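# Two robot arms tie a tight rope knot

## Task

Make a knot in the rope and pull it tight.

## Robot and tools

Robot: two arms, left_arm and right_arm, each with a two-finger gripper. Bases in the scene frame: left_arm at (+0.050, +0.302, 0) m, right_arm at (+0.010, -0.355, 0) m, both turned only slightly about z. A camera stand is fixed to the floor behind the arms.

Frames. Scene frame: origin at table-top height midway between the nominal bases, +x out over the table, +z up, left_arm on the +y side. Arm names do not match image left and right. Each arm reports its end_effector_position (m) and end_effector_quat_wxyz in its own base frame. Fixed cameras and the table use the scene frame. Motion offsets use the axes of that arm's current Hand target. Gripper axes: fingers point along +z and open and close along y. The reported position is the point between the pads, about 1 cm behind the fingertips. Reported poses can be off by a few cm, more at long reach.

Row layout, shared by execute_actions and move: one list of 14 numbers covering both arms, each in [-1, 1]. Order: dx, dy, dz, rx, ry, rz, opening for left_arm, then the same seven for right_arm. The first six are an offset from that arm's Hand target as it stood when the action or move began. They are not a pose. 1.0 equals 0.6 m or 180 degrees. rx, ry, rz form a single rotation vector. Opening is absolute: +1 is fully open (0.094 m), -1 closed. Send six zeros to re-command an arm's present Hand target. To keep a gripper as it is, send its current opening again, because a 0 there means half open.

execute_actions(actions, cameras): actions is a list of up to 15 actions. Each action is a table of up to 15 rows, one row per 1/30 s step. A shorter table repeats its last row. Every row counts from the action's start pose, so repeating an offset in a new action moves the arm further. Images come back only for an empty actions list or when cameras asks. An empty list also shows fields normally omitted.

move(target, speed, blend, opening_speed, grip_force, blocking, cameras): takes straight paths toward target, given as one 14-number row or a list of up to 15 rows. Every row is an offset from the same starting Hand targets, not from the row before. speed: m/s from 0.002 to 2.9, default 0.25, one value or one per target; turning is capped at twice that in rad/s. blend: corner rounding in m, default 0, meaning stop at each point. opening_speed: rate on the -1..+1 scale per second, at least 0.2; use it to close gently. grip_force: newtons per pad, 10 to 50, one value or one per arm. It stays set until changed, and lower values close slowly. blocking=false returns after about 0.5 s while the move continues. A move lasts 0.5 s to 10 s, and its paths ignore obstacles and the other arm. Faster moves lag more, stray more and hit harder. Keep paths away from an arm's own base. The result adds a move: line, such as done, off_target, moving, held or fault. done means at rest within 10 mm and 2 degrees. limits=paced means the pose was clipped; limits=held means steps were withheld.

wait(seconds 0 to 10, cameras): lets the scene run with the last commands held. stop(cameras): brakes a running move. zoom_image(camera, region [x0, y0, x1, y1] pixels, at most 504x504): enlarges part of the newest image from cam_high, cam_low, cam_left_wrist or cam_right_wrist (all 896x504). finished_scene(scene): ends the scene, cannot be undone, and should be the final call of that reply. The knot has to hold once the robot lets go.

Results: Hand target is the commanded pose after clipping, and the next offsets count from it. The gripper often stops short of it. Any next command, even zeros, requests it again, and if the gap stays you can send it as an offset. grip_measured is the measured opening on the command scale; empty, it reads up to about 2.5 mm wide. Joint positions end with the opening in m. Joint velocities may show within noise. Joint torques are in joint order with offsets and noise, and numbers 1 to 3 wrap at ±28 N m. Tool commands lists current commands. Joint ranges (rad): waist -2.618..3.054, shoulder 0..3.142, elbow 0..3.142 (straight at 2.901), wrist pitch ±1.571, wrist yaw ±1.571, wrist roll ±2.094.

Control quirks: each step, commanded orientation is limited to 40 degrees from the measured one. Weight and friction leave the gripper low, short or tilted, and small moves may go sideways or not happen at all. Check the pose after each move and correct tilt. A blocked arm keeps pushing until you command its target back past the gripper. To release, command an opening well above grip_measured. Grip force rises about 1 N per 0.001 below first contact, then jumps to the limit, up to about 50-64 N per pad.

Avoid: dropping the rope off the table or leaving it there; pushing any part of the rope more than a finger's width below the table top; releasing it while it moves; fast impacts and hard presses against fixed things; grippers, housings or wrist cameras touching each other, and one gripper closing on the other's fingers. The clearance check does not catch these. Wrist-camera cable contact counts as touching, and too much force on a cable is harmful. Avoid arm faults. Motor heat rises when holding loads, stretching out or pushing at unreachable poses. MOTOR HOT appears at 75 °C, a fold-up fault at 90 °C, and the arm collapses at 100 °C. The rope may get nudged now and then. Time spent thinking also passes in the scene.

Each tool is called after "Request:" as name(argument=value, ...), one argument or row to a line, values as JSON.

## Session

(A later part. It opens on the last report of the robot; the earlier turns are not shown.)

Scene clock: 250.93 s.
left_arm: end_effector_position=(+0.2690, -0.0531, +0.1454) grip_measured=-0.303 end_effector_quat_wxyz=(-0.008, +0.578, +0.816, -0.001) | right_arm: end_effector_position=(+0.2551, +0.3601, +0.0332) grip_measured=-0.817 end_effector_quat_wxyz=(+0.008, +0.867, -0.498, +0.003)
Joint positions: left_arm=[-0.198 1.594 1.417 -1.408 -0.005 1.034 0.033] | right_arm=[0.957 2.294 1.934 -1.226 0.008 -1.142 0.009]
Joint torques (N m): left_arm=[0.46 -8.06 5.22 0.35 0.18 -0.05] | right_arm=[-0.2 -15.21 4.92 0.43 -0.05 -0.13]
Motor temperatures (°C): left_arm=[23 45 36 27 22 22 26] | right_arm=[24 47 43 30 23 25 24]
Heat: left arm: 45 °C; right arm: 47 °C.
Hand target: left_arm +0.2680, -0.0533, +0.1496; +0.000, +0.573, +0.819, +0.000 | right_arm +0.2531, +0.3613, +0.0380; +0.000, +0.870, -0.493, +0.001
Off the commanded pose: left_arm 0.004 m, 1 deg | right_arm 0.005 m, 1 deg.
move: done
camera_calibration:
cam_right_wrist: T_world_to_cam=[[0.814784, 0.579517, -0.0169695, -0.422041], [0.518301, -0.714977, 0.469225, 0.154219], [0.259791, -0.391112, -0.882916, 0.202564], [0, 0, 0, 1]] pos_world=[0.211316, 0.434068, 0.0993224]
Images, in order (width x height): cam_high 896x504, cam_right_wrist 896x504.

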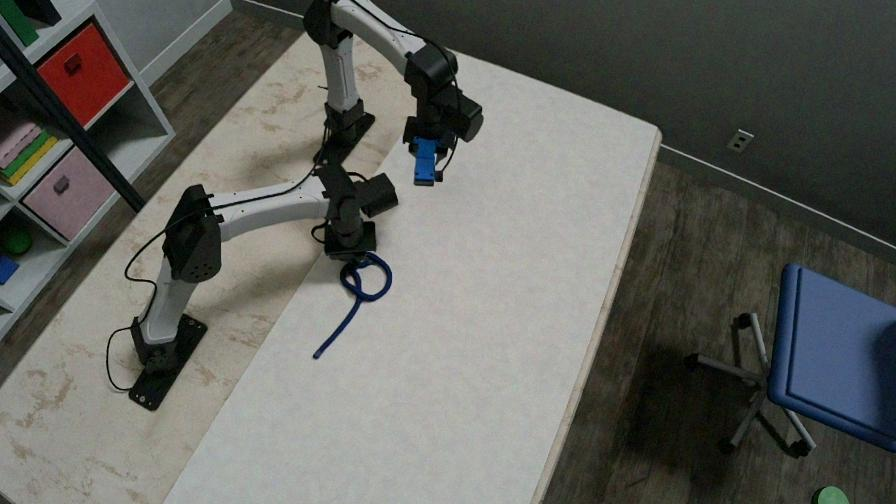

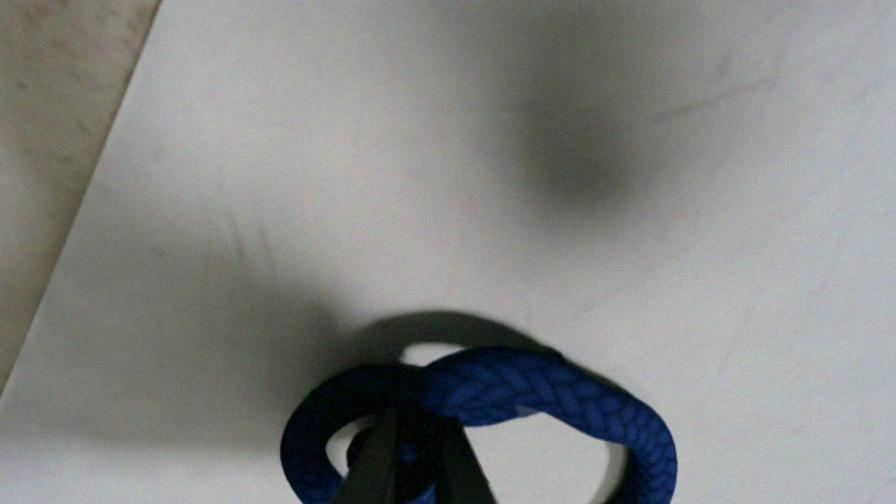

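Request:
move(
  target=[
    [0,0,0,0,0,0,-0.3,0,0,0.006,0,0,0,-0.88],
    [0,0,0,0,0,0,-0.3,0,0,0.006,0,0,0,-0.5],
    [0,0,0,0,0,0,-0.3,0.07,0,-0.13,0,0,0,-0.5],
  ],
  speed=0.2,
  cameras=["cam_high","cam_right_wrist"],
)

Request:
zoom_image(
  camera="cam_high",
  region=[310, 220, 430, 340],
)

Scene clock: 259.90 s.
left_arm: end_effector_position=(+0.2690, -0.0531, +0.1454) grip_measured=-0.303 end_effector_quat_wxyz=(-0.008, +0.578, +0.816, -0.001) | right_arm: end_effector_position=(+0.2739, +0.3219, +0.1053) grip_measured=-0.502 end_effector_quat_wxyz=(+0.013, +0.868, -0.497, +0.001)
Joint positions: left_arm=[-0.198 1.594 1.417 -1.408 -0.005 1.034 0.033] | right_arm=[0.869 2.214 2.087 -1.469 0.008 -1.232 0.023]
Joint torques (N m): left_arm=[0.46 -8.05 5.22 0.35 0.18 -0.05] | right_arm=[-0.09 -13.39 7.95 0.25 -0.08 -0.09]
Heat: left arm: 45 °C; right arm: 49 °C.
Hand target: left_arm +0.2680, -0.0533, +0.1496; +0.000, +0.573, +0.819, +0.000 | right_arm +0.2747, +0.3254, +0.1161; +0.000, +0.870, -0.493, +0.001
Off the commanded pose: left_arm 0.004 m, 1 deg | right_arm 0.011 m, 2 deg.
move: off_target (right_arm)
camera_calibration:
cam_right_wrist: T_world_to_cam=[[0.813967, 0.58025, -0.0276966, -0.412894], [0.522823, -0.71096, 0.47031, 0.0806319], [0.253206, -0.397297, -0.882067, 0.25007], [0, 0, 0, 1]] pos_world=[0.230607, 0.39626, 0.17122]
Images, in order (width x height): cam_high 896x504, cam_right_wrist 896x504.

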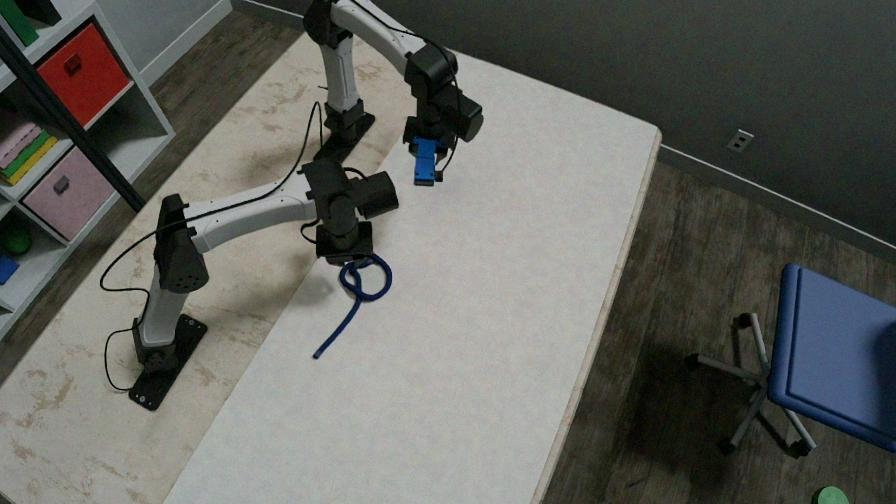

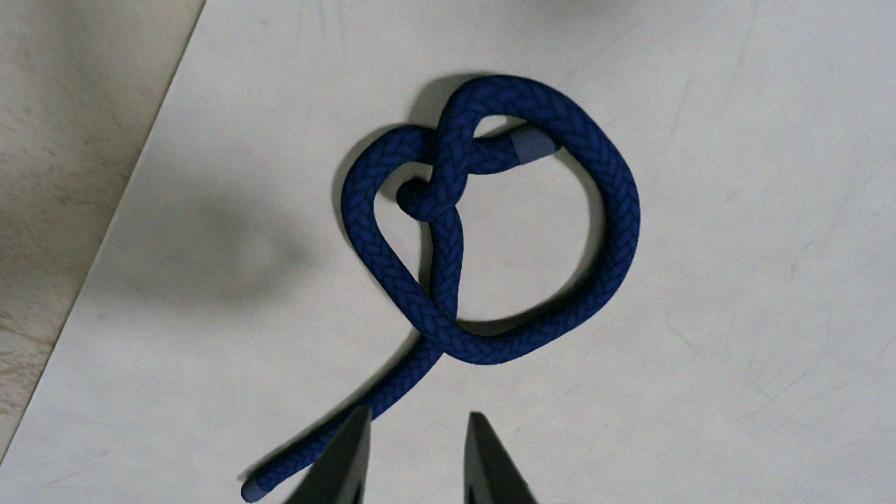

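Scaled by 4.200 from the camera's 896x504 image, which has a finer 1280x720 frame.

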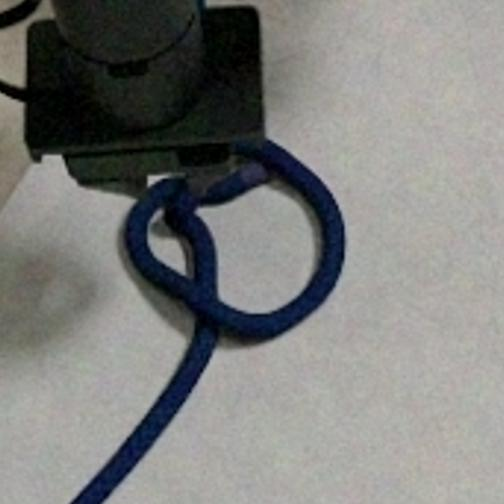

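Request:
move(
  target=[0,0,0,0,0,0,-0.3,-0.061,-0.023,0.083,0,0,0.413,-0.6],
  speed=0.35,
  cameras=["cam_right_wrist"],
)

Scene clock: 281.03 s.
left_arm: end_effector_position=(+0.2690, -0.0531, +0.1454) grip_measured=-0.303 end_effector_quat_wxyz=(-0.008, +0.578, +0.816, -0.001) | right_arm: end_effector_position=(+0.2666, +0.3569, +0.0675) grip_measured=-0.598 end_effector_quat_wxyz=(-0.004, -0.398, +0.918, -0.006)
Joint positions: left_arm=[-0.198 1.594 1.417 -1.408 -0.005 1.034 0.033] | right_arm=[0.932 2.304 2.087 -1.367 0.007 0.114 0.019]
Joint torques (N m): left_arm=[0.46 -8.06 5.22 0.35 0.18 -0.04] | right_arm=[0.25 -11.79 7.54 0.49 -0.08 0.09]
Motor temperatures (°C): left_arm=[23 45 36 27 22 22 25] | right_arm=[24 53 44 29 23 24 24]
Heat: left arm: 45 °C; right arm: 53 °C.
Hand target: left_arm +0.2680, -0.0533, +0.1496; +0.000, +0.573, +0.819, +0.000 | right_arm +0.2676, +0.3638, +0.0662; +0.000, -0.396, +0.918, -0.001
Off the commanded pose: left_arm 0.004 m, 1 deg | right_arm 0.007 m, 1 deg.
move: done
camera_calibration:
cam_right_wrist: T_world_to_cam=[[0.787873, -0.615835, 0.00196471, 0.00357667], [-0.544166, -0.694682, 0.470426, 0.405792], [-0.28834, -0.371705, -0.882437, 0.367764], [0, 0, 0, 1]] pos_world=[0.324042, 0.420799, 0.133627]
Images, in order (width x height): cam_right_wrist 896x504.

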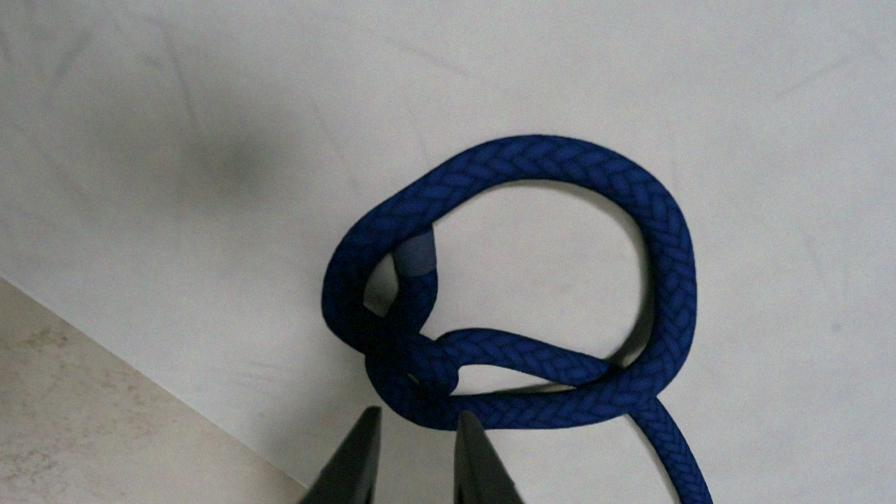

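Request:
move(
  target=[0,0,0,0,0,0,-0.3,-0.004,0.006,0.04,0,0,-0.045,-0.55],
  speed=0.15,
  cameras=["cam_right_wrist"],
)

Scene clock: 287.97 s.
left_arm: end_effector_position=(+0.2690, -0.0531, +0.1454) grip_measured=-0.303 end_effector_quat_wxyz=(-0.008, +0.578, +0.816, -0.001) | right_arm: end_effector_position=(+0.2706, +0.3675, +0.0503) grip_measured=-0.552 end_effector_quat_wxyz=(+0.008, -0.453, +0.891, +0.000)
Joint positions: left_arm=[-0.198 1.594 1.417 -1.408 -0.005 1.034 0.033] | right_arm=[0.939 2.324 2.053 -1.285 0.007 -0.002 0.021]
Joint torques (N m): left_arm=[0.44 -8.06 5.23 0.35 0.18 -0.05] | right_arm=[0.01 -12.31 5.31 0.62 0.02 -0.1]
Heat: left arm: 45 °C; right arm: 52 °C.
Hand target: left_arm +0.2680, -0.0533, +0.1496; +0.000, +0.573, +0.819, +0.000 | right_arm +0.2667, +0.3681, +0.0423; +0.000, -0.460, +0.888, -0.001
Off the commanded pose: left_arm 0.004 m, 1 deg | right_arm 0.009 m, 1 deg.
move: done
camera_calibration:
cam_right_wrist: T_world_to_cam=[[0.857389, -0.514661, 0.00293049, -0.0490137], [-0.46173, -0.76667, 0.44612, 0.428665], [-0.227354, -0.383851, -0.894969, 0.346289], [0, 0, 0, 1]] pos_world=[0.318681, 0.436342, 0.118825]
Images, in order (width x height): cam_right_wrist 896x504.

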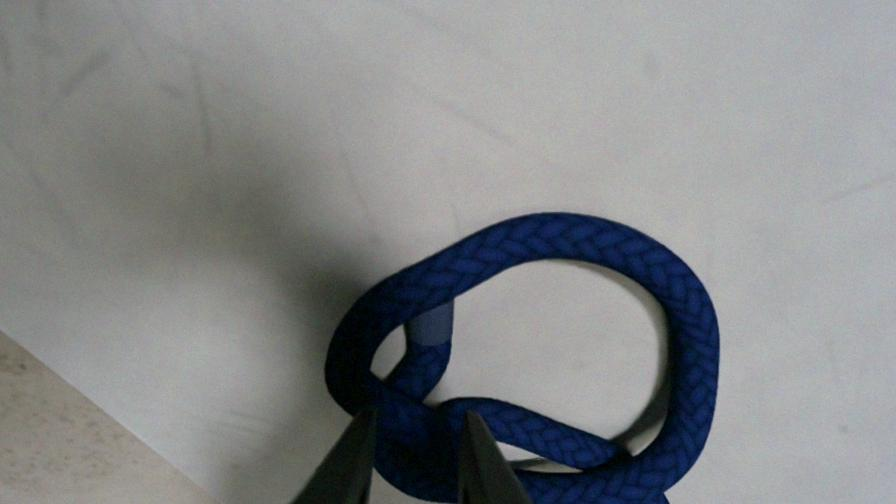

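Request:
move(
  target=[
    [0,0,0,0,0,0,-0.3,0.015,0.0015,0.05,0,0,0,-0.6],
  ],
  speed=0.06,
  cameras=["cam_right_wrist"],
)

Scene clock: 299.70 s.
left_arm: end_effector_position=(+0.2690, -0.0531, +0.1454) grip_measured=-0.303 end_effector_quat_wxyz=(-0.008, +0.578, +0.816, -0.001) | right_arm: end_effector_position=(+0.2649, +0.3598, +0.0220) grip_measured=-0.598 end_effector_quat_wxyz=(+0.003, -0.454, +0.891, -0.002)
Joint positions: left_arm=[-0.198 1.594 1.417 -1.408 -0.005 1.034 0.033] | right_arm=[0.939 2.306 1.909 -1.172 0.006 -0.003 0.019]
Joint torques (N m): left_arm=[0.44 -8.06 5.22 0.35 0.18 -0.05] | right_arm=[-0.02 -12.72 3.86 0.74 0.01 -0.11]
Heat: left arm: 45 °C; right arm: 50 °C.
Hand target: left_arm +0.2680, -0.0533, +0.1496; +0.000, +0.573, +0.819, +0.000 | right_arm +0.2608, +0.3613, +0.0122; +0.000, -0.460, +0.888, -0.001
Off the commanded pose: left_arm 0.004 m, 1 deg | right_arm 0.011 m, 1 deg.
move: off_target (right_arm)
camera_calibration:
cam_right_wrist: T_world_to_cam=[[0.857803, -0.513976, 0.00140864, -0.0483063], [-0.45774, -0.762695, 0.456915, 0.430155], [-0.233769, -0.392588, -0.889509, 0.321415], [0, 0, 0, 1]] pos_world=[0.313473, 0.429432, 0.0894256]
Images, in order (width x height): cam_right_wrist 896x504.

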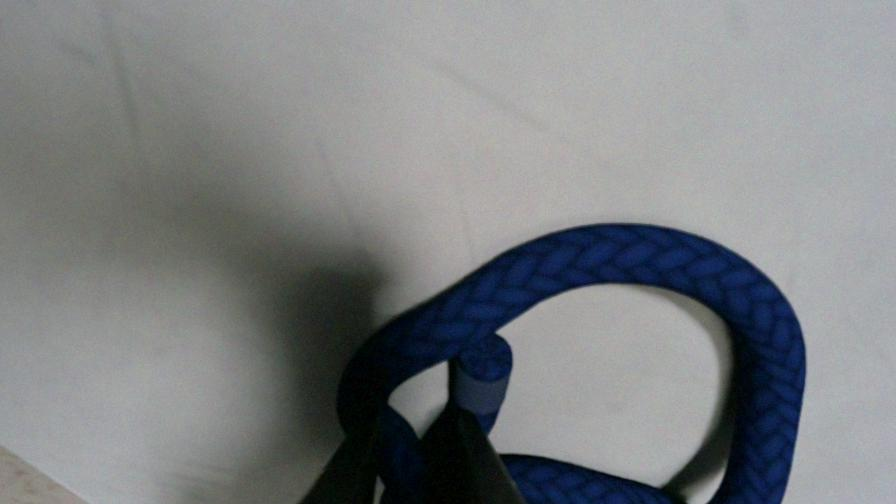

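Request:
move(
  target=[
    [0,0,0,0,0,0,-0.3,0,0,-0.055,0,0,0,-0.6],
    [0,0,0,0,0,0,-0.3,-0.012,-0.021,-0.035,0,0,0,-0.6],
    [0,0,0,0,0,0,-0.3,-0.012,-0.021,-0.015,0,0,0,-0.6],
  ],
  speed=0.06,
  cameras=["cam_right_wrist"],
)

Scene clock: 311.20 s.
left_arm: end_effector_position=(+0.2690, -0.0531, +0.1454) grip_measured=-0.303 end_effector_quat_wxyz=(-0.008, +0.578, +0.816, -0.001) | right_arm: end_effector_position=(+0.2752, +0.3602, +0.0286) grip_measured=-0.598 end_effector_quat_wxyz=(+0.006, -0.457, +0.889, -0.001)
Joint positions: left_arm=[-0.198 1.594 1.417 -1.408 -0.005 1.034 0.033] | right_arm=[0.921 2.323 1.965 -1.203 0.006 -0.028 0.019]
Joint torques (N m): left_arm=[0.46 -8.05 5.22 0.35 0.18 -0.04] | right_arm=[-0.92 -12.19 5.61 0.56 -0.01 -0.18]
Heat: left arm: 45 °C; right arm: 50 °C.
Hand target: left_arm +0.2680, -0.0533, +0.1496; +0.000, +0.573, +0.819, +0.000 | right_arm +0.2752, +0.3598, +0.0212; +0.000, -0.460, +0.888, -0.001
Off the commanded pose: left_arm 0.004 m, 1 deg | right_arm 0.007 m, 1 deg.
move: done
camera_calibration:
cam_right_wrist: T_world_to_cam=[[0.861659, -0.507482, 0.00234333, -0.0603887], [-0.453943, -0.768673, 0.450641, 0.433477], [-0.226891, -0.389363, -0.892702, 0.326902], [0, 0, 0, 1]] pos_world=[0.322979, 0.42984, 0.0966255]
Images, in order (width x height): cam_right_wrist 896x504.

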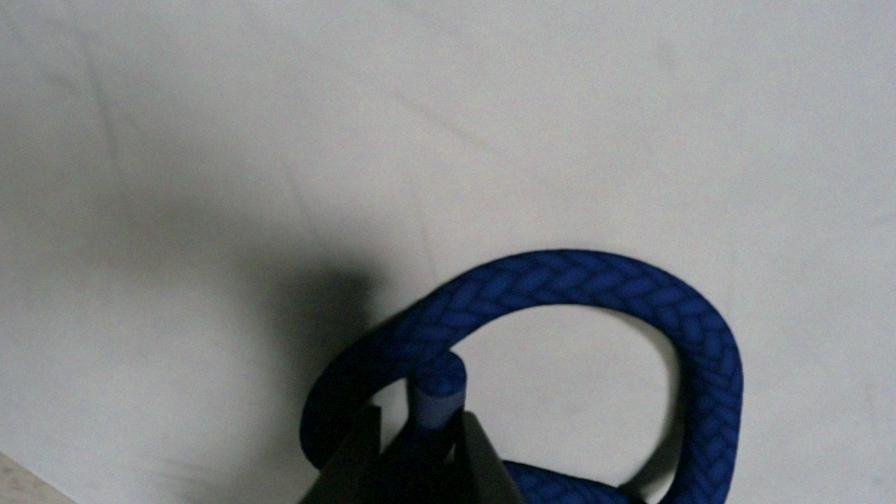

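Request:
move(
  target=[
    [0,0,0,0,0,0,-0.3,0,-0.006,0.004,0,0,0,-0.6],
    [0,0,0,0,0,0,-0.3,0,-0.006,0.019,0,0,0,-0.6],
    [0,0,0,0,0,0,-0.3,0,-0.006,0.019,0,0,0,-0.88],
  ],
  speed=0.06,
  cameras=["cam_right_wrist"],
)

Scene clock: 319.63 s.
left_arm: end_effector_position=(+0.2690, -0.0531, +0.1454) grip_measured=-0.303 end_effector_quat_wxyz=(-0.008, +0.578, +0.816, -0.001) | right_arm: end_effector_position=(+0.2785, +0.3607, +0.0184) grip_measured=-0.812 end_effector_quat_wxyz=(+0.008, -0.459, +0.889, +0.000)
Joint positions: left_arm=[-0.198 1.594 1.417 -1.408 -0.005 1.034 0.033] | right_arm=[0.916 2.334 1.943 -1.164 0.006 -0.037 0.009]
Joint torques (N m): left_arm=[0.44 -8.06 5.22 0.35 0.18 -0.04] | right_arm=[-0.77 -12.46 4.94 0.54 -0.04 -0.11]
Motor temperatures (°C): left_arm=[23 45 36 26 22 22 25] | right_arm=[24 48 39 29 23 24 23]
Heat: left arm: 45 °C; right arm: 48 °C.
Hand target: left_arm +0.2680, -0.0533, +0.1496; +0.000, +0.573, +0.819, +0.000 | right_arm +0.2781, +0.3578, +0.0099; +0.000, -0.460, +0.888, +0.000
Off the commanded pose: left_arm 0.004 m, 1 deg | right_arm 0.009 m, 1 deg.
move: done
camera_calibration:
cam_right_wrist: T_world_to_cam=[[0.863797, -0.50383, 0.00316103, -0.0648792], [-0.452245, -0.772561, 0.445672, 0.440906], [-0.222101, -0.3864, -0.895191, 0.316268], [0, 0, 0, 1]] pos_world=[0.325684, 0.430145, 0.0868254]
Images, in order (width x height): cam_right_wrist 896x504.

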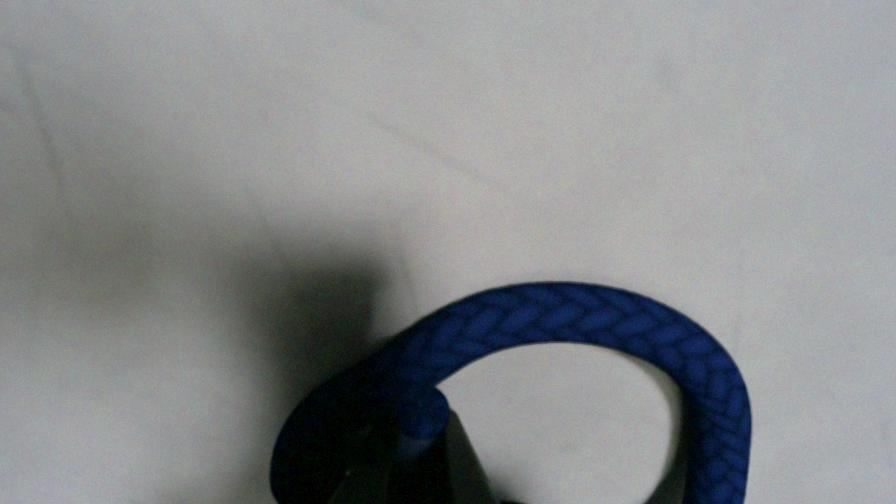

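Request:
move(
  target=[0,0,0,0,0,0,-0.3,0,0,-0.12,0,0,0,-0.88],
  speed=0.12,
  cameras=["cam_right_wrist","cam_high"],
)

Request:
zoom_image(
  camera="cam_high",
  region=[300, 200, 440, 340],
)

Scene clock: 325.20 s.
left_arm: end_effector_position=(+0.2690, -0.0531, +0.1454) grip_measured=-0.303 end_effector_quat_wxyz=(-0.008, +0.578, +0.816, -0.001) | right_arm: end_effector_position=(+0.2744, +0.3555, +0.0733) grip_measured=-0.812 end_effector_quat_wxyz=(-0.008, -0.459, +0.888, -0.007)
Joint positions: left_arm=[-0.198 1.594 1.417 -1.408 -0.005 1.034 0.033] | right_arm=[0.916 2.334 2.161 -1.418 0.006 -0.037 0.009]
Joint torques (N m): left_arm=[0.46 -8.06 5.23 0.35 0.18 -0.05] | right_arm=[-1.01 -14.01 8.2 0.26 -0.01 -0.11]
Heat: left arm: 45 °C; right arm: 48 °C.
Hand target: left_arm +0.2680, -0.0533, +0.1496; +0.000, +0.573, +0.819, +0.000 | right_arm +0.2781, +0.3579, +0.0820; +0.001, -0.460, +0.888, +0.000
Off the commanded pose: left_arm 0.004 m, 1 deg | right_arm 0.010 m, 1 deg.
move: done
camera_calibration:
cam_right_wrist: T_world_to_cam=[[0.863813, -0.503811, -0.00140645, -0.0639209], [-0.442168, -0.759454, 0.477197, 0.400837], [-0.241485, -0.411587, -0.878795, 0.375622], [0, 0, 0, 1]] pos_world=[0.32316, 0.426814, 0.138727]
Images, in order (width x height): cam_high 896x504, cam_right_wrist 896x504.

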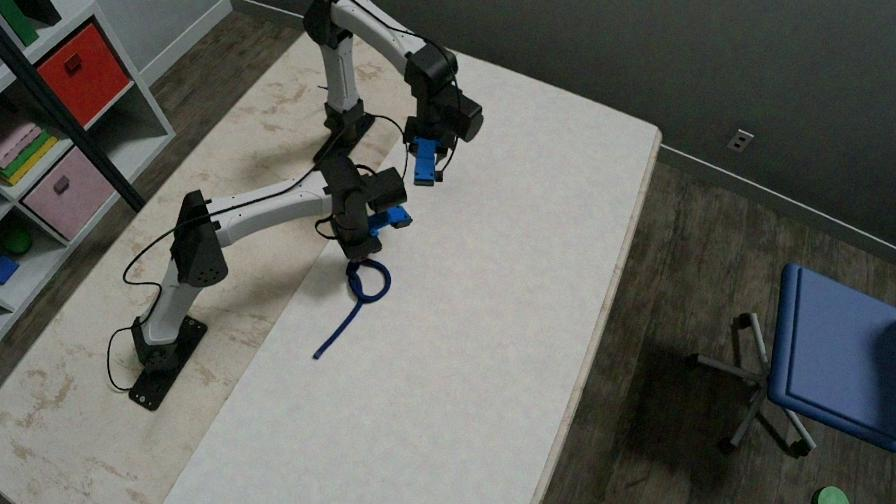

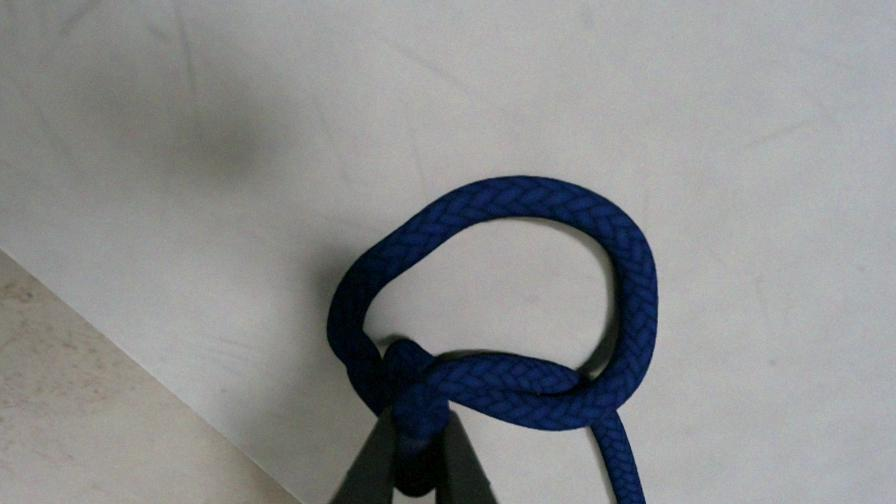

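Scaled by 3.600 from the camera's 896x504 image, which has a finer 1280x720 frame.

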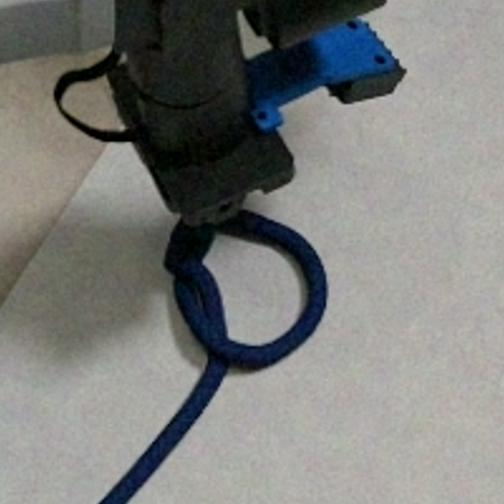

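Request:
move(
  target=[
    [0.174,0.01,0,0,0,0,-0.3,-0.158,-0.021,0.01,0,0,0,-0.88],
    [0.174,0.01,0,0,0,0,-0.3,-0.158,-0.021,0.085,0,0,0,-0.88],
  ],
  speed=0.15,
  blend=[0.01,0],
  cameras=["cam_right_wrist","cam_high"],
)

Request:
zoom_image(
  camera="cam_high",
  region=[300, 200, 440, 340],
)

Scene clock: 338.43 s.
left_arm: end_effector_position=(+0.2445, +0.0480, +0.1498) grip_measured=-0.303 end_effector_quat_wxyz=(+0.001, +0.570, +0.821, +0.004) | right_arm: end_effector_position=(+0.3378, +0.4237, +0.0259) grip_measured=-0.812 end_effector_quat_wxyz=(+0.058, -0.457, +0.887, +0.023)
Joint positions: left_arm=[0.191 1.48 1.324 -1.408 -0.005 1.405 0.033] | right_arm=[0.9 2.802 2.845 -1.489 0.006 -0.052 0.009]
Joint torques (N m): left_arm=[0.61 -7.08 3.79 0.3 0.19 0.14] | right_arm=[-0.54 -15.83 7.73 0.79 0.01 -0.03]
Heat: left arm: 44 °C; right arm: 49 °C.
Hand target: left_arm +0.2380, +0.0469, +0.1495; +0.000, +0.573, +0.819, +0.000 | right_arm +0.3432, +0.4279, +0.0310; +0.000, -0.460, +0.888, +0.000
Off the commanded pose: left_arm 0.007 m, 1 deg | right_arm 0.009 m, 7 deg.
elbow stopped short (right arm): the move would have taken joint 3 (elbow) straighter than the controller allows.
move: off_target (right_arm)
camera_calibration:
cam_right_wrist: T_world_to_cam=[[0.862254, -0.506132, 0.0186575, -0.0832615], [-0.480413, -0.805663, 0.34657, 0.539196], [-0.160378, -0.307794, -0.937839, 0.307565], [0, 0, 0, 1]] pos_world=[0.380156, 0.486936, 0.103131]
Images, in order (width x height): cam_high 896x504, cam_right_wrist 896x504.

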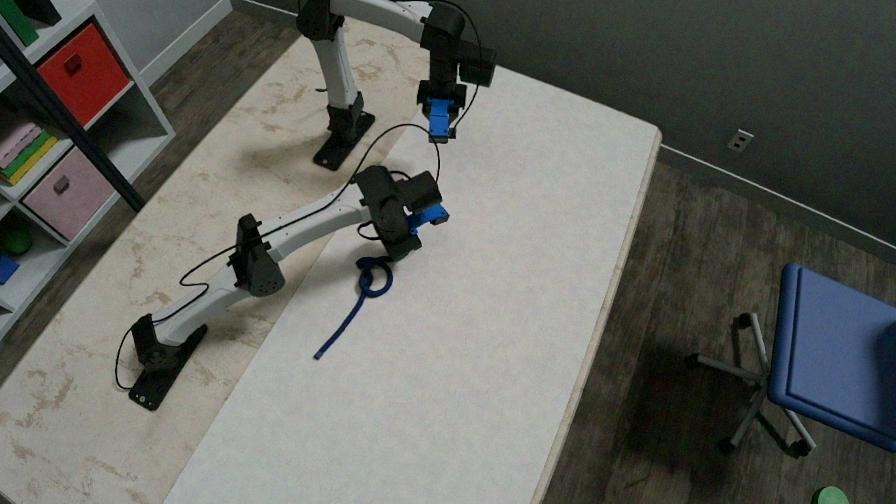

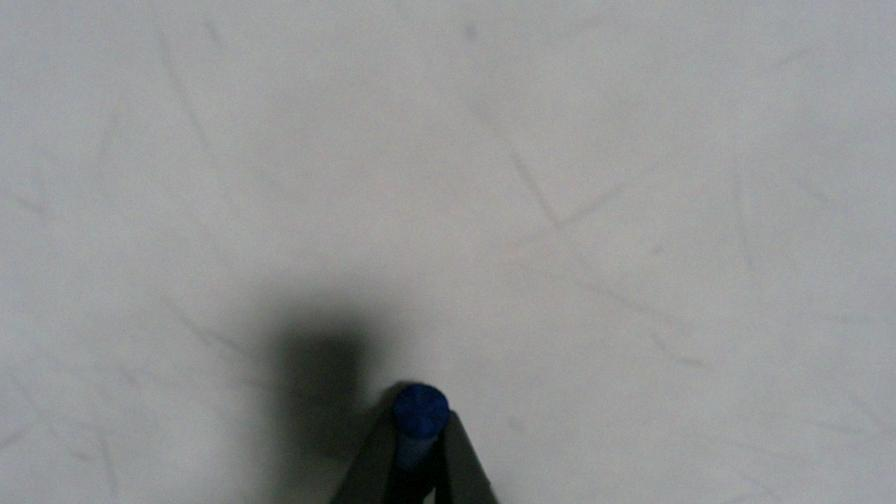

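Scaled by 3.600 from the camera's 896x504 image, which has a finer 1280x720 frame.

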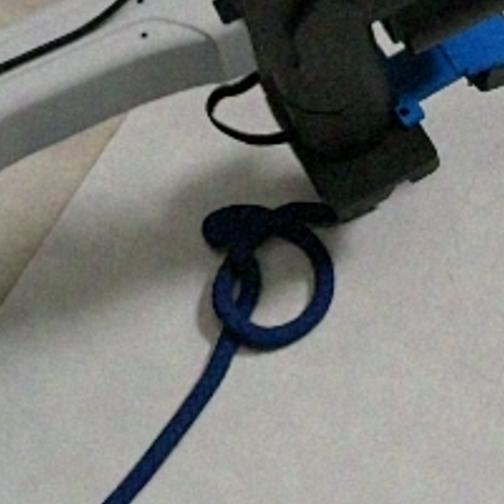

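Request:
move(
  target=[
    [0,0,0,0,0,0,-0.3,0,0,0,0,0,0,-0.4],
    [0,0,0,0,0,0,-0.3,0,0,-0.15,0,0,0,-0.4],
    [0,0,0,0,0,0,-0.3,0.45,-0.224,-0.15,0,0,0,-0.4],
    [-0.44,-0.07,0,0,0,-0.611,-0.3,0.45,-0.224,-0.15,0,0,0,-0.4],
  ],
  speed=[0.1,0.25,0.4,0.5],
  blend=[0,0.03,0.03,0],
  cameras=["cam_left_wrist","cam_right_wrist","cam_high"],
)

Scene clock: 354.83 s.
left_arm: end_effector_position=(+0.2850, -0.2142, +0.1480) grip_measured=-0.303 end_effector_quat_wxyz=(-0.005, -0.338, +0.941, -0.003) | right_arm: end_effector_position=(+0.2996, +0.1284, +0.1208) grip_measured=-0.402 end_effector_quat_wxyz=(-0.004, -0.455, +0.891, -0.005)
Joint positions: left_arm=[-0.638 1.905 1.796 -1.463 0.013 -1.328 0.033] | right_arm=[0.411 1.782 1.531 -1.326 0.011 -0.534 0.028]
Joint torques (N m): left_arm=[0.08 -8.09 7.39 0.26 -0.17 -0.08] | right_arm=[-0.2 -9.92 4.66 0.53 -0.13 -0.15]
Motor temperatures (°C): left_arm=[23 42 35 26 22 22 25] | right_arm=[24 54 42 28 23 24 24]
Heat: left arm: 42 °C; right arm: 54 °C.
Hand target: left_arm +0.2888, -0.2155, +0.1497; +0.000, -0.342, +0.940, +0.000 | right_arm +0.2970, +0.1299, +0.1210; +0.000, -0.460, +0.888, -0.001
Off the commanded pose: left_arm 0.005 m, 1 deg | right_arm 0.003 m, 1 deg.
elbow stopped short (right arm): the move would have taken joint 3 (elbow) straighter than the controller allows.
move: done
camera_calibration:
cam_left_wrist: T_world_to_cam=[[0.70203, -0.712067, -0.0107302, -0.353942], [-0.628454, -0.626542, 0.460967, 0.0227114], [-0.334962, -0.316869, -0.887352, 0.2557], [0, 0, 0, 1]] pos_world=[0.348401, -0.156777, 0.212629]
cam_right_wrist: T_world_to_cam=[[0.859344, -0.511398, 0.0000016931, -0.19781], [-0.451716, -0.759053, 0.46882, 0.220762], [-0.239752, -0.402878, -0.883294, 0.328909], [0, 0, 0, 1]] pos_world=[0.348565, 0.198921, 0.187026]
Images, in order (width x height): cam_high 896x504, cam_left_wrist 896x504, cam_right_wrist 896x504.

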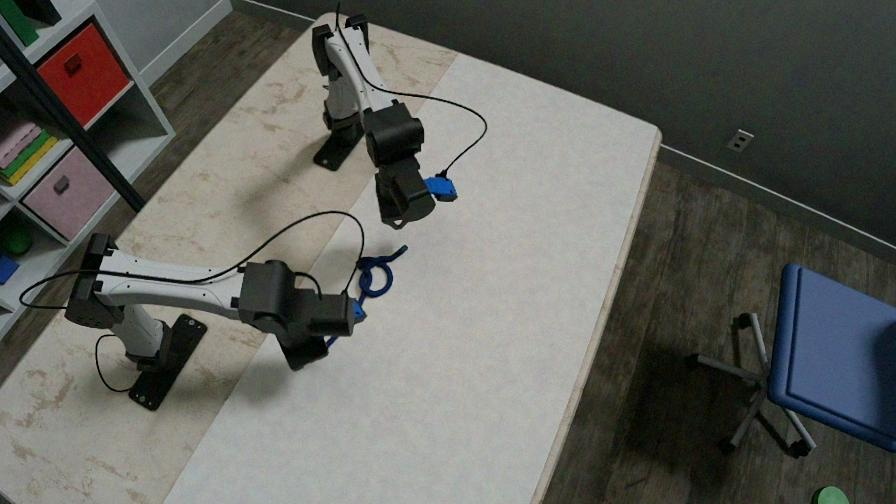

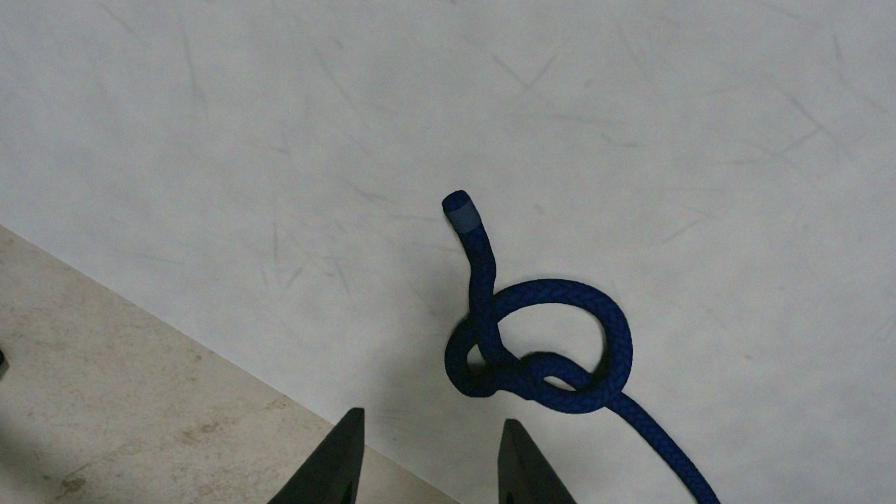

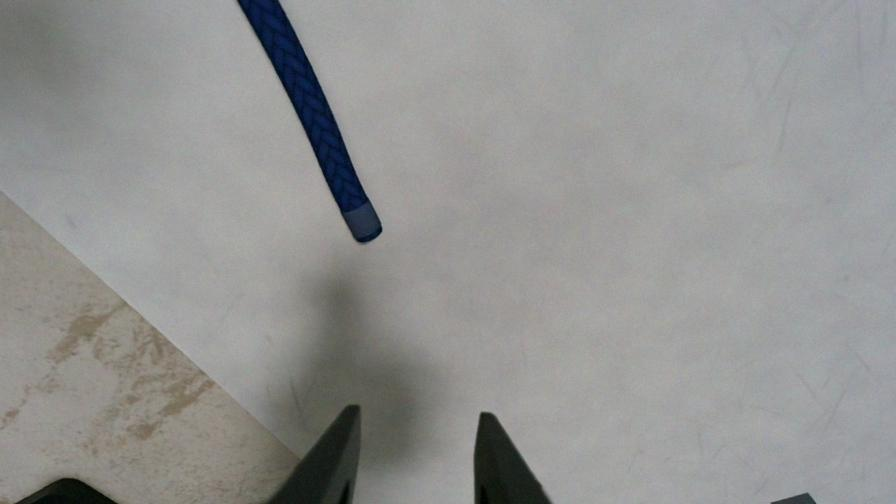

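Request:
move(
  target=[
    [0.035,-0.0217,0.1,0,0,-0.133,-0.3,-0.052,0.0677,0.1,0,0,-0.122,-0.4],
    [0.035,-0.0217,0.178,0,0,-0.133,-0.4,-0.052,0.0677,0.165,0,0,-0.122,-0.4],
  ],
  speed=[0.25,0.12],
  blend=[0.01,0],
  cameras=["cam_left_wrist","cam_right_wrist"],
)

Scene clock: 373.67 s.
left_arm: end_effector_position=(+0.2833, -0.2412, +0.0500) grip_measured=-0.398 end_effector_quat_wxyz=(-0.003, -0.527, +0.850, -0.010) | right_arm: end_effector_position=(+0.2851, +0.1781, +0.0271) grip_measured=-0.402 end_effector_quat_wxyz=(+0.005, -0.616, +0.788, -0.005)
Joint positions: left_arm=[-0.699 1.97 1.495 -1.079 0.013 -1.809 0.028] | right_arm=[0.563 1.871 1.264 -0.953 0.01 -0.764 0.028]
Joint torques (N m): left_arm=[-0.12 -9.06 3.92 0.46 -0.17 -0.07] | right_arm=[-0.27 -8.49 4.89 0.5 -0.1 -0.11]
Heat: left arm: 42 °C; right arm: 51 °C.
Hand target: left_arm +0.2812, -0.2390, +0.0430; +0.000, -0.530, +0.848, +0.000 | right_arm +0.2819, +0.1787, +0.0220; +0.000, -0.620, +0.784, -0.001
Off the commanded pose: left_arm 0.008 m, 1 deg | right_arm 0.006 m, 1 deg.
move: done
camera_calibration:
cam_left_wrist: T_world_to_cam=[[0.931687, -0.363263, -0.000472714, -0.354363], [-0.321346, -0.824785, 0.46526, -0.0851502], [-0.169402, -0.433325, -0.885174, 0.0845812], [0, 0, 0, 1]] pos_world=[0.317121, -0.162307, 0.114319]
cam_right_wrist: T_world_to_cam=[[0.988146, -0.153258, 0.00886405, -0.260655], [-0.140199, -0.877414, 0.45879, 0.228317], [-0.0625358, -0.454594, -0.888501, 0.221572], [0, 0, 0, 1]] pos_world=[0.303431, 0.261106, 0.0944275]
Images, in order (width x height): cam_left_wrist 896x504, cam_right_wrist 896x504.

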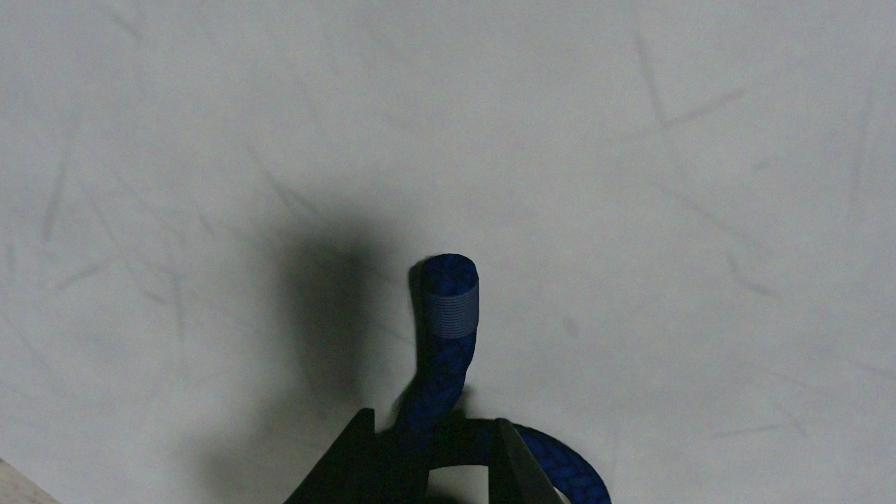

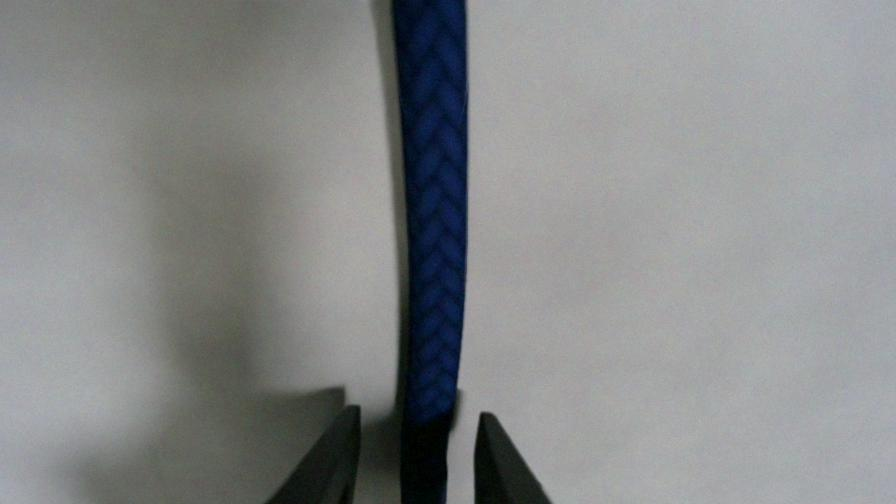

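Request:
move(
  target=[
    [-0.012,0.002,0.012,0,0,0,-0.4,0,0,0.015,0,0,0,-0.4],
    [-0.014,0.002,0.04,0,0,0,-0.4,0,0,0.016,0,0,0,-0.4],
    [-0.014,0.002,0.04,0,0,0,-0.9,0,0,0.016,0,0,0,-0.9],
    [-0.014,0.002,-0.02,0,0,0,-0.9,0,0,-0.03,0,0,0,-0.9],
  ],
  speed=0.1,
  cameras=["cam_left_wrist","cam_right_wrist"],
)

Scene clock: 382.60 s.
left_arm: end_effector_position=(+0.2758, -0.2300, +0.0402) grip_measured=-0.811 end_effector_quat_wxyz=(-0.012, -0.531, +0.847, +0.016) | right_arm: end_effector_position=(+0.2759, +0.1723, +0.0264) grip_measured=-0.833 end_effector_quat_wxyz=(-0.020, -0.617, +0.787, -0.003)
Joint positions: left_arm=[-0.689 1.982 1.471 -1.097 0.013 -1.808 0.009] | right_arm=[0.563 1.877 1.268 -1 0.01 -0.766 0.008]
Joint torques (N m): left_arm=[0.7 -12.29 6.94 0.11 -0.18 0.11] | right_arm=[0.02 -11.66 7.87 0.19 -0.12 -0.09]
Heat: left arm: 43 °C; right arm: 50 °C.
Hand target: left_arm +0.2837, -0.2310, +0.0549; +0.000, -0.530, +0.848, +0.000 | right_arm +0.2820, +0.1788, +0.0401; +0.000, -0.620, +0.784, -0.001
Off the commanded pose: left_arm 0.017 m, 2 deg | right_arm 0.016 m, 2 deg.
move: off_target (left_arm, right_arm)
camera_calibration:
cam_left_wrist: T_world_to_cam=[[0.933869, -0.353802, -0.0520888, -0.339732], [-0.294548, -0.843575, 0.449025, -0.0849082], [-0.202807, -0.403988, -0.892, 0.0956828], [0, 0, 0, 1]] pos_world=[0.311661, -0.15317, 0.105779]
cam_right_wrist: T_world_to_cam=[[0.987978, -0.151994, -0.0282422, -0.251684], [-0.119178, -0.86518, 0.487094, 0.21366], [-0.0984697, -0.477872, -0.872893, 0.231188], [0, 0, 0, 1]] pos_world=[0.296887, 0.257078, 0.0906217]
Images, in order (width x height): cam_left_wrist 896x504, cam_right_wrist 896x504.

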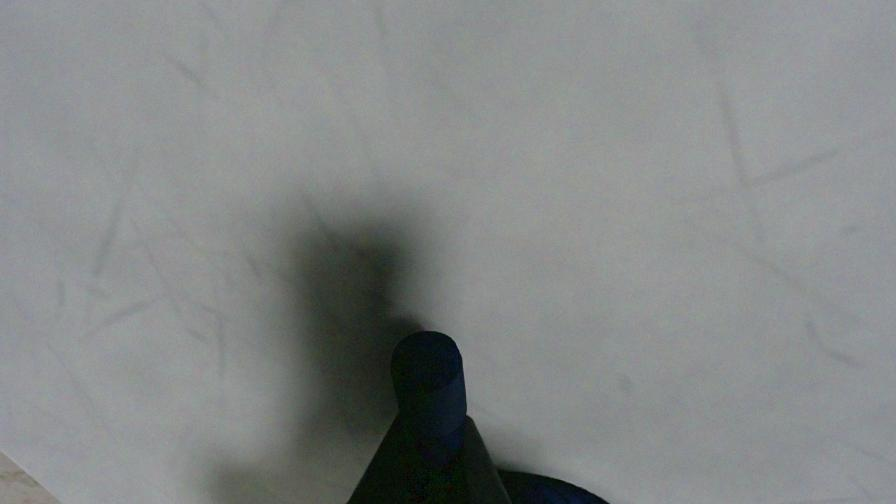

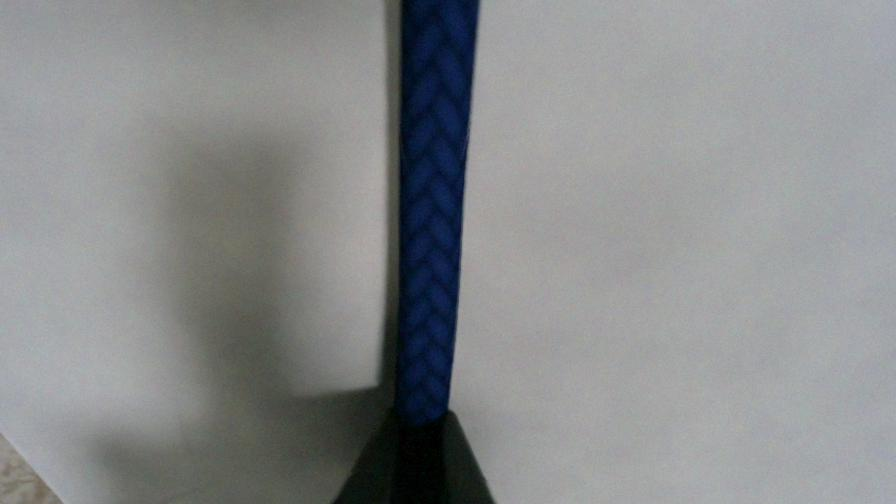

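Request:
move(
  target=[-0.142,0.044,0,0,0,0,-0.9,0.083,0,0,0,0,0,-0.9],
  speed=0.05,
  cameras=["cam_high"],
)

Request:
zoom_image(
  camera="cam_high",
  region=[300, 180, 460, 340],
)

Scene clock: 391.23 s.
left_arm: end_effector_position=(+0.2978, -0.1465, +0.0509) grip_measured=-0.811 end_effector_quat_wxyz=(-0.010, -0.532, +0.846, +0.004) | right_arm: end_effector_position=(+0.2715, +0.1310, +0.0371) grip_measured=-0.833 end_effector_quat_wxyz=(-0.009, -0.619, +0.785, -0.003)
Joint positions: left_arm=[-0.451 1.852 1.337 -1.073 0.012 -1.574 0.009] | right_arm=[0.455 1.757 1.161 -0.99 0.01 -0.88 0.008]
Joint torques (N m): left_arm=[0.51 -11.19 3.59 0.41 -0.17 0.12] | right_arm=[-0.73 -10.06 4.74 0.48 -0.08 -0.09]
Motor temperatures (°C): left_arm=[23 47 35 25 22 22 26] | right_arm=[24 50 41 28 23 24 24]
Heat: left arm: 47 °C; right arm: 50 °C.
Hand target: left_arm +0.2976, -0.1428, +0.0549; +0.000, -0.530, +0.848, +0.000 | right_arm +0.2704, +0.1303, +0.0399; +0.000, -0.620, +0.784, -0.001
Off the commanded pose: left_arm 0.005 m, 1 deg | right_arm 0.003 m, 1 deg.
move: done
Images, in order (width x height): cam_high 896x504.

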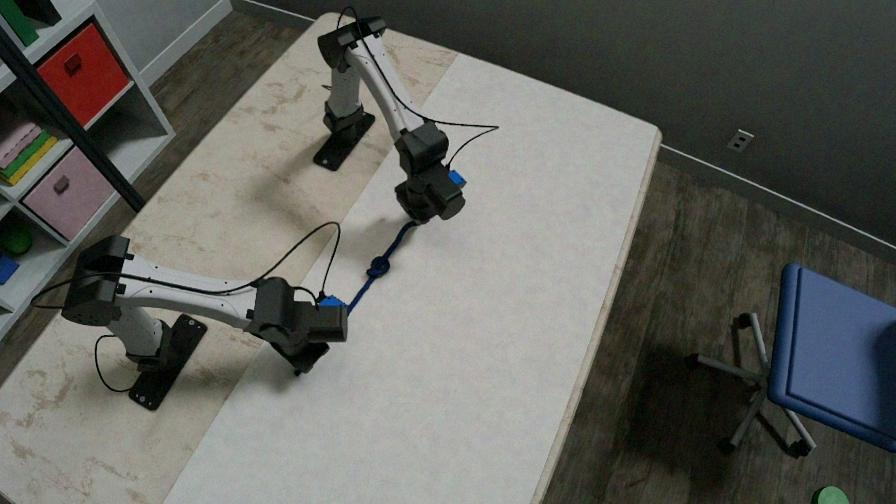

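Scaled by 3.150 from the camera's 896x504 image, which has a finer 1280x720 frame.

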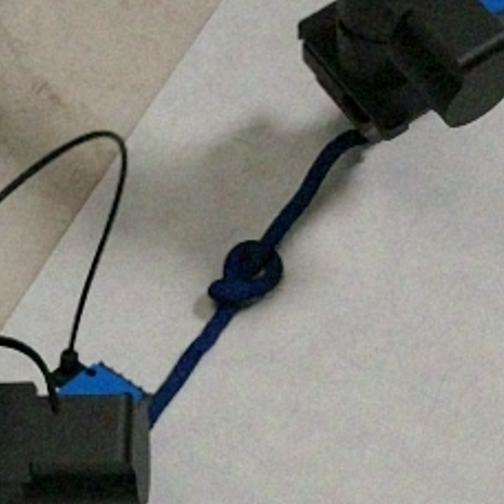

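Request:
move(
  target=[-0.095,0.03,0,0,0,0,-0.92,0.06,0,0,0,0,0,-0.92],
  speed=0.05,
  cameras=["cam_high"],
)

Request:
zoom_image(
  camera="cam_high",
  region=[300, 180, 460, 340],
)

Scene clock: 396.73 s.
left_arm: end_effector_position=(+0.3082, -0.1079, +0.0529) grip_measured=-0.811 end_effector_quat_wxyz=(-0.027, -0.524, +0.851, -0.029) | right_arm: end_effector_position=(+0.2740, +0.1224, +0.0422) grip_measured=-0.833 end_effector_quat_wxyz=(+0.040, -0.627, +0.777, +0.026)
Joint positions: left_arm=[-0.295 1.807 1.286 -1.041 0.079 -1.398 0.009] | right_arm=[0.378 1.677 1.086 -0.919 -0.073 -0.979 0.008]
Joint torques (N m): left_arm=[2.25 -10.7 3.36 0.21 -0.89 0.16] | right_arm=[-2.45 -9.18 4.23 -0.02 0.72 -0.14]
Heat: left arm: 48 °C; right arm: 49 °C.
Hand target: left_arm +0.3063, -0.0838, +0.0548; +0.000, -0.530, +0.848, +0.000 | right_arm +0.2621, +0.0953, +0.0400; +0.000, -0.620, +0.784, -0.001
Off the commanded pose: left_arm 0.024 m, 5 deg | right_arm 0.030 m, 6 deg.
move: off_target (left_arm, right_arm)
Images, in order (width x height): cam_high 896x504.

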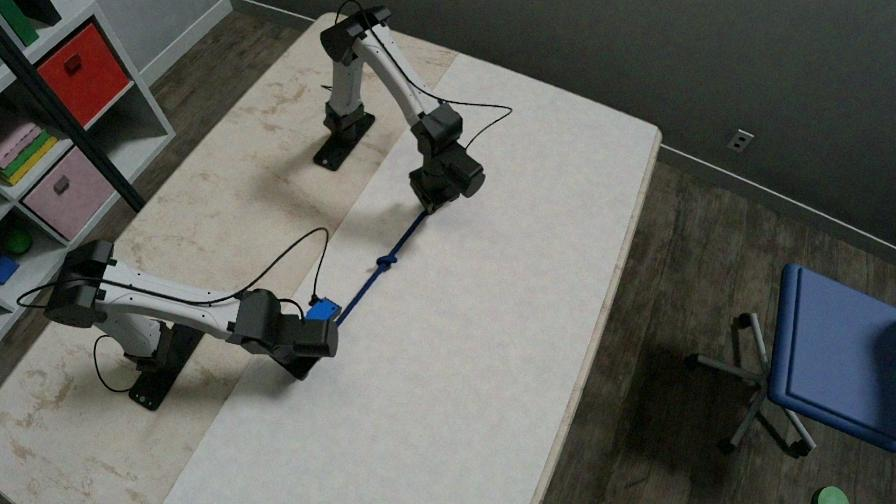

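Scaled by 3.150 from the camera's 896x504 image, which has a finer 1280x720 frame.

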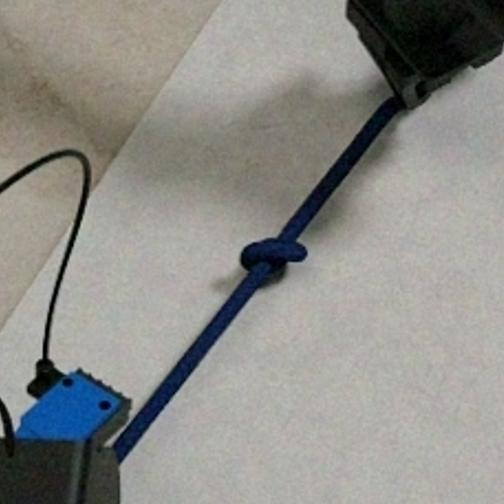

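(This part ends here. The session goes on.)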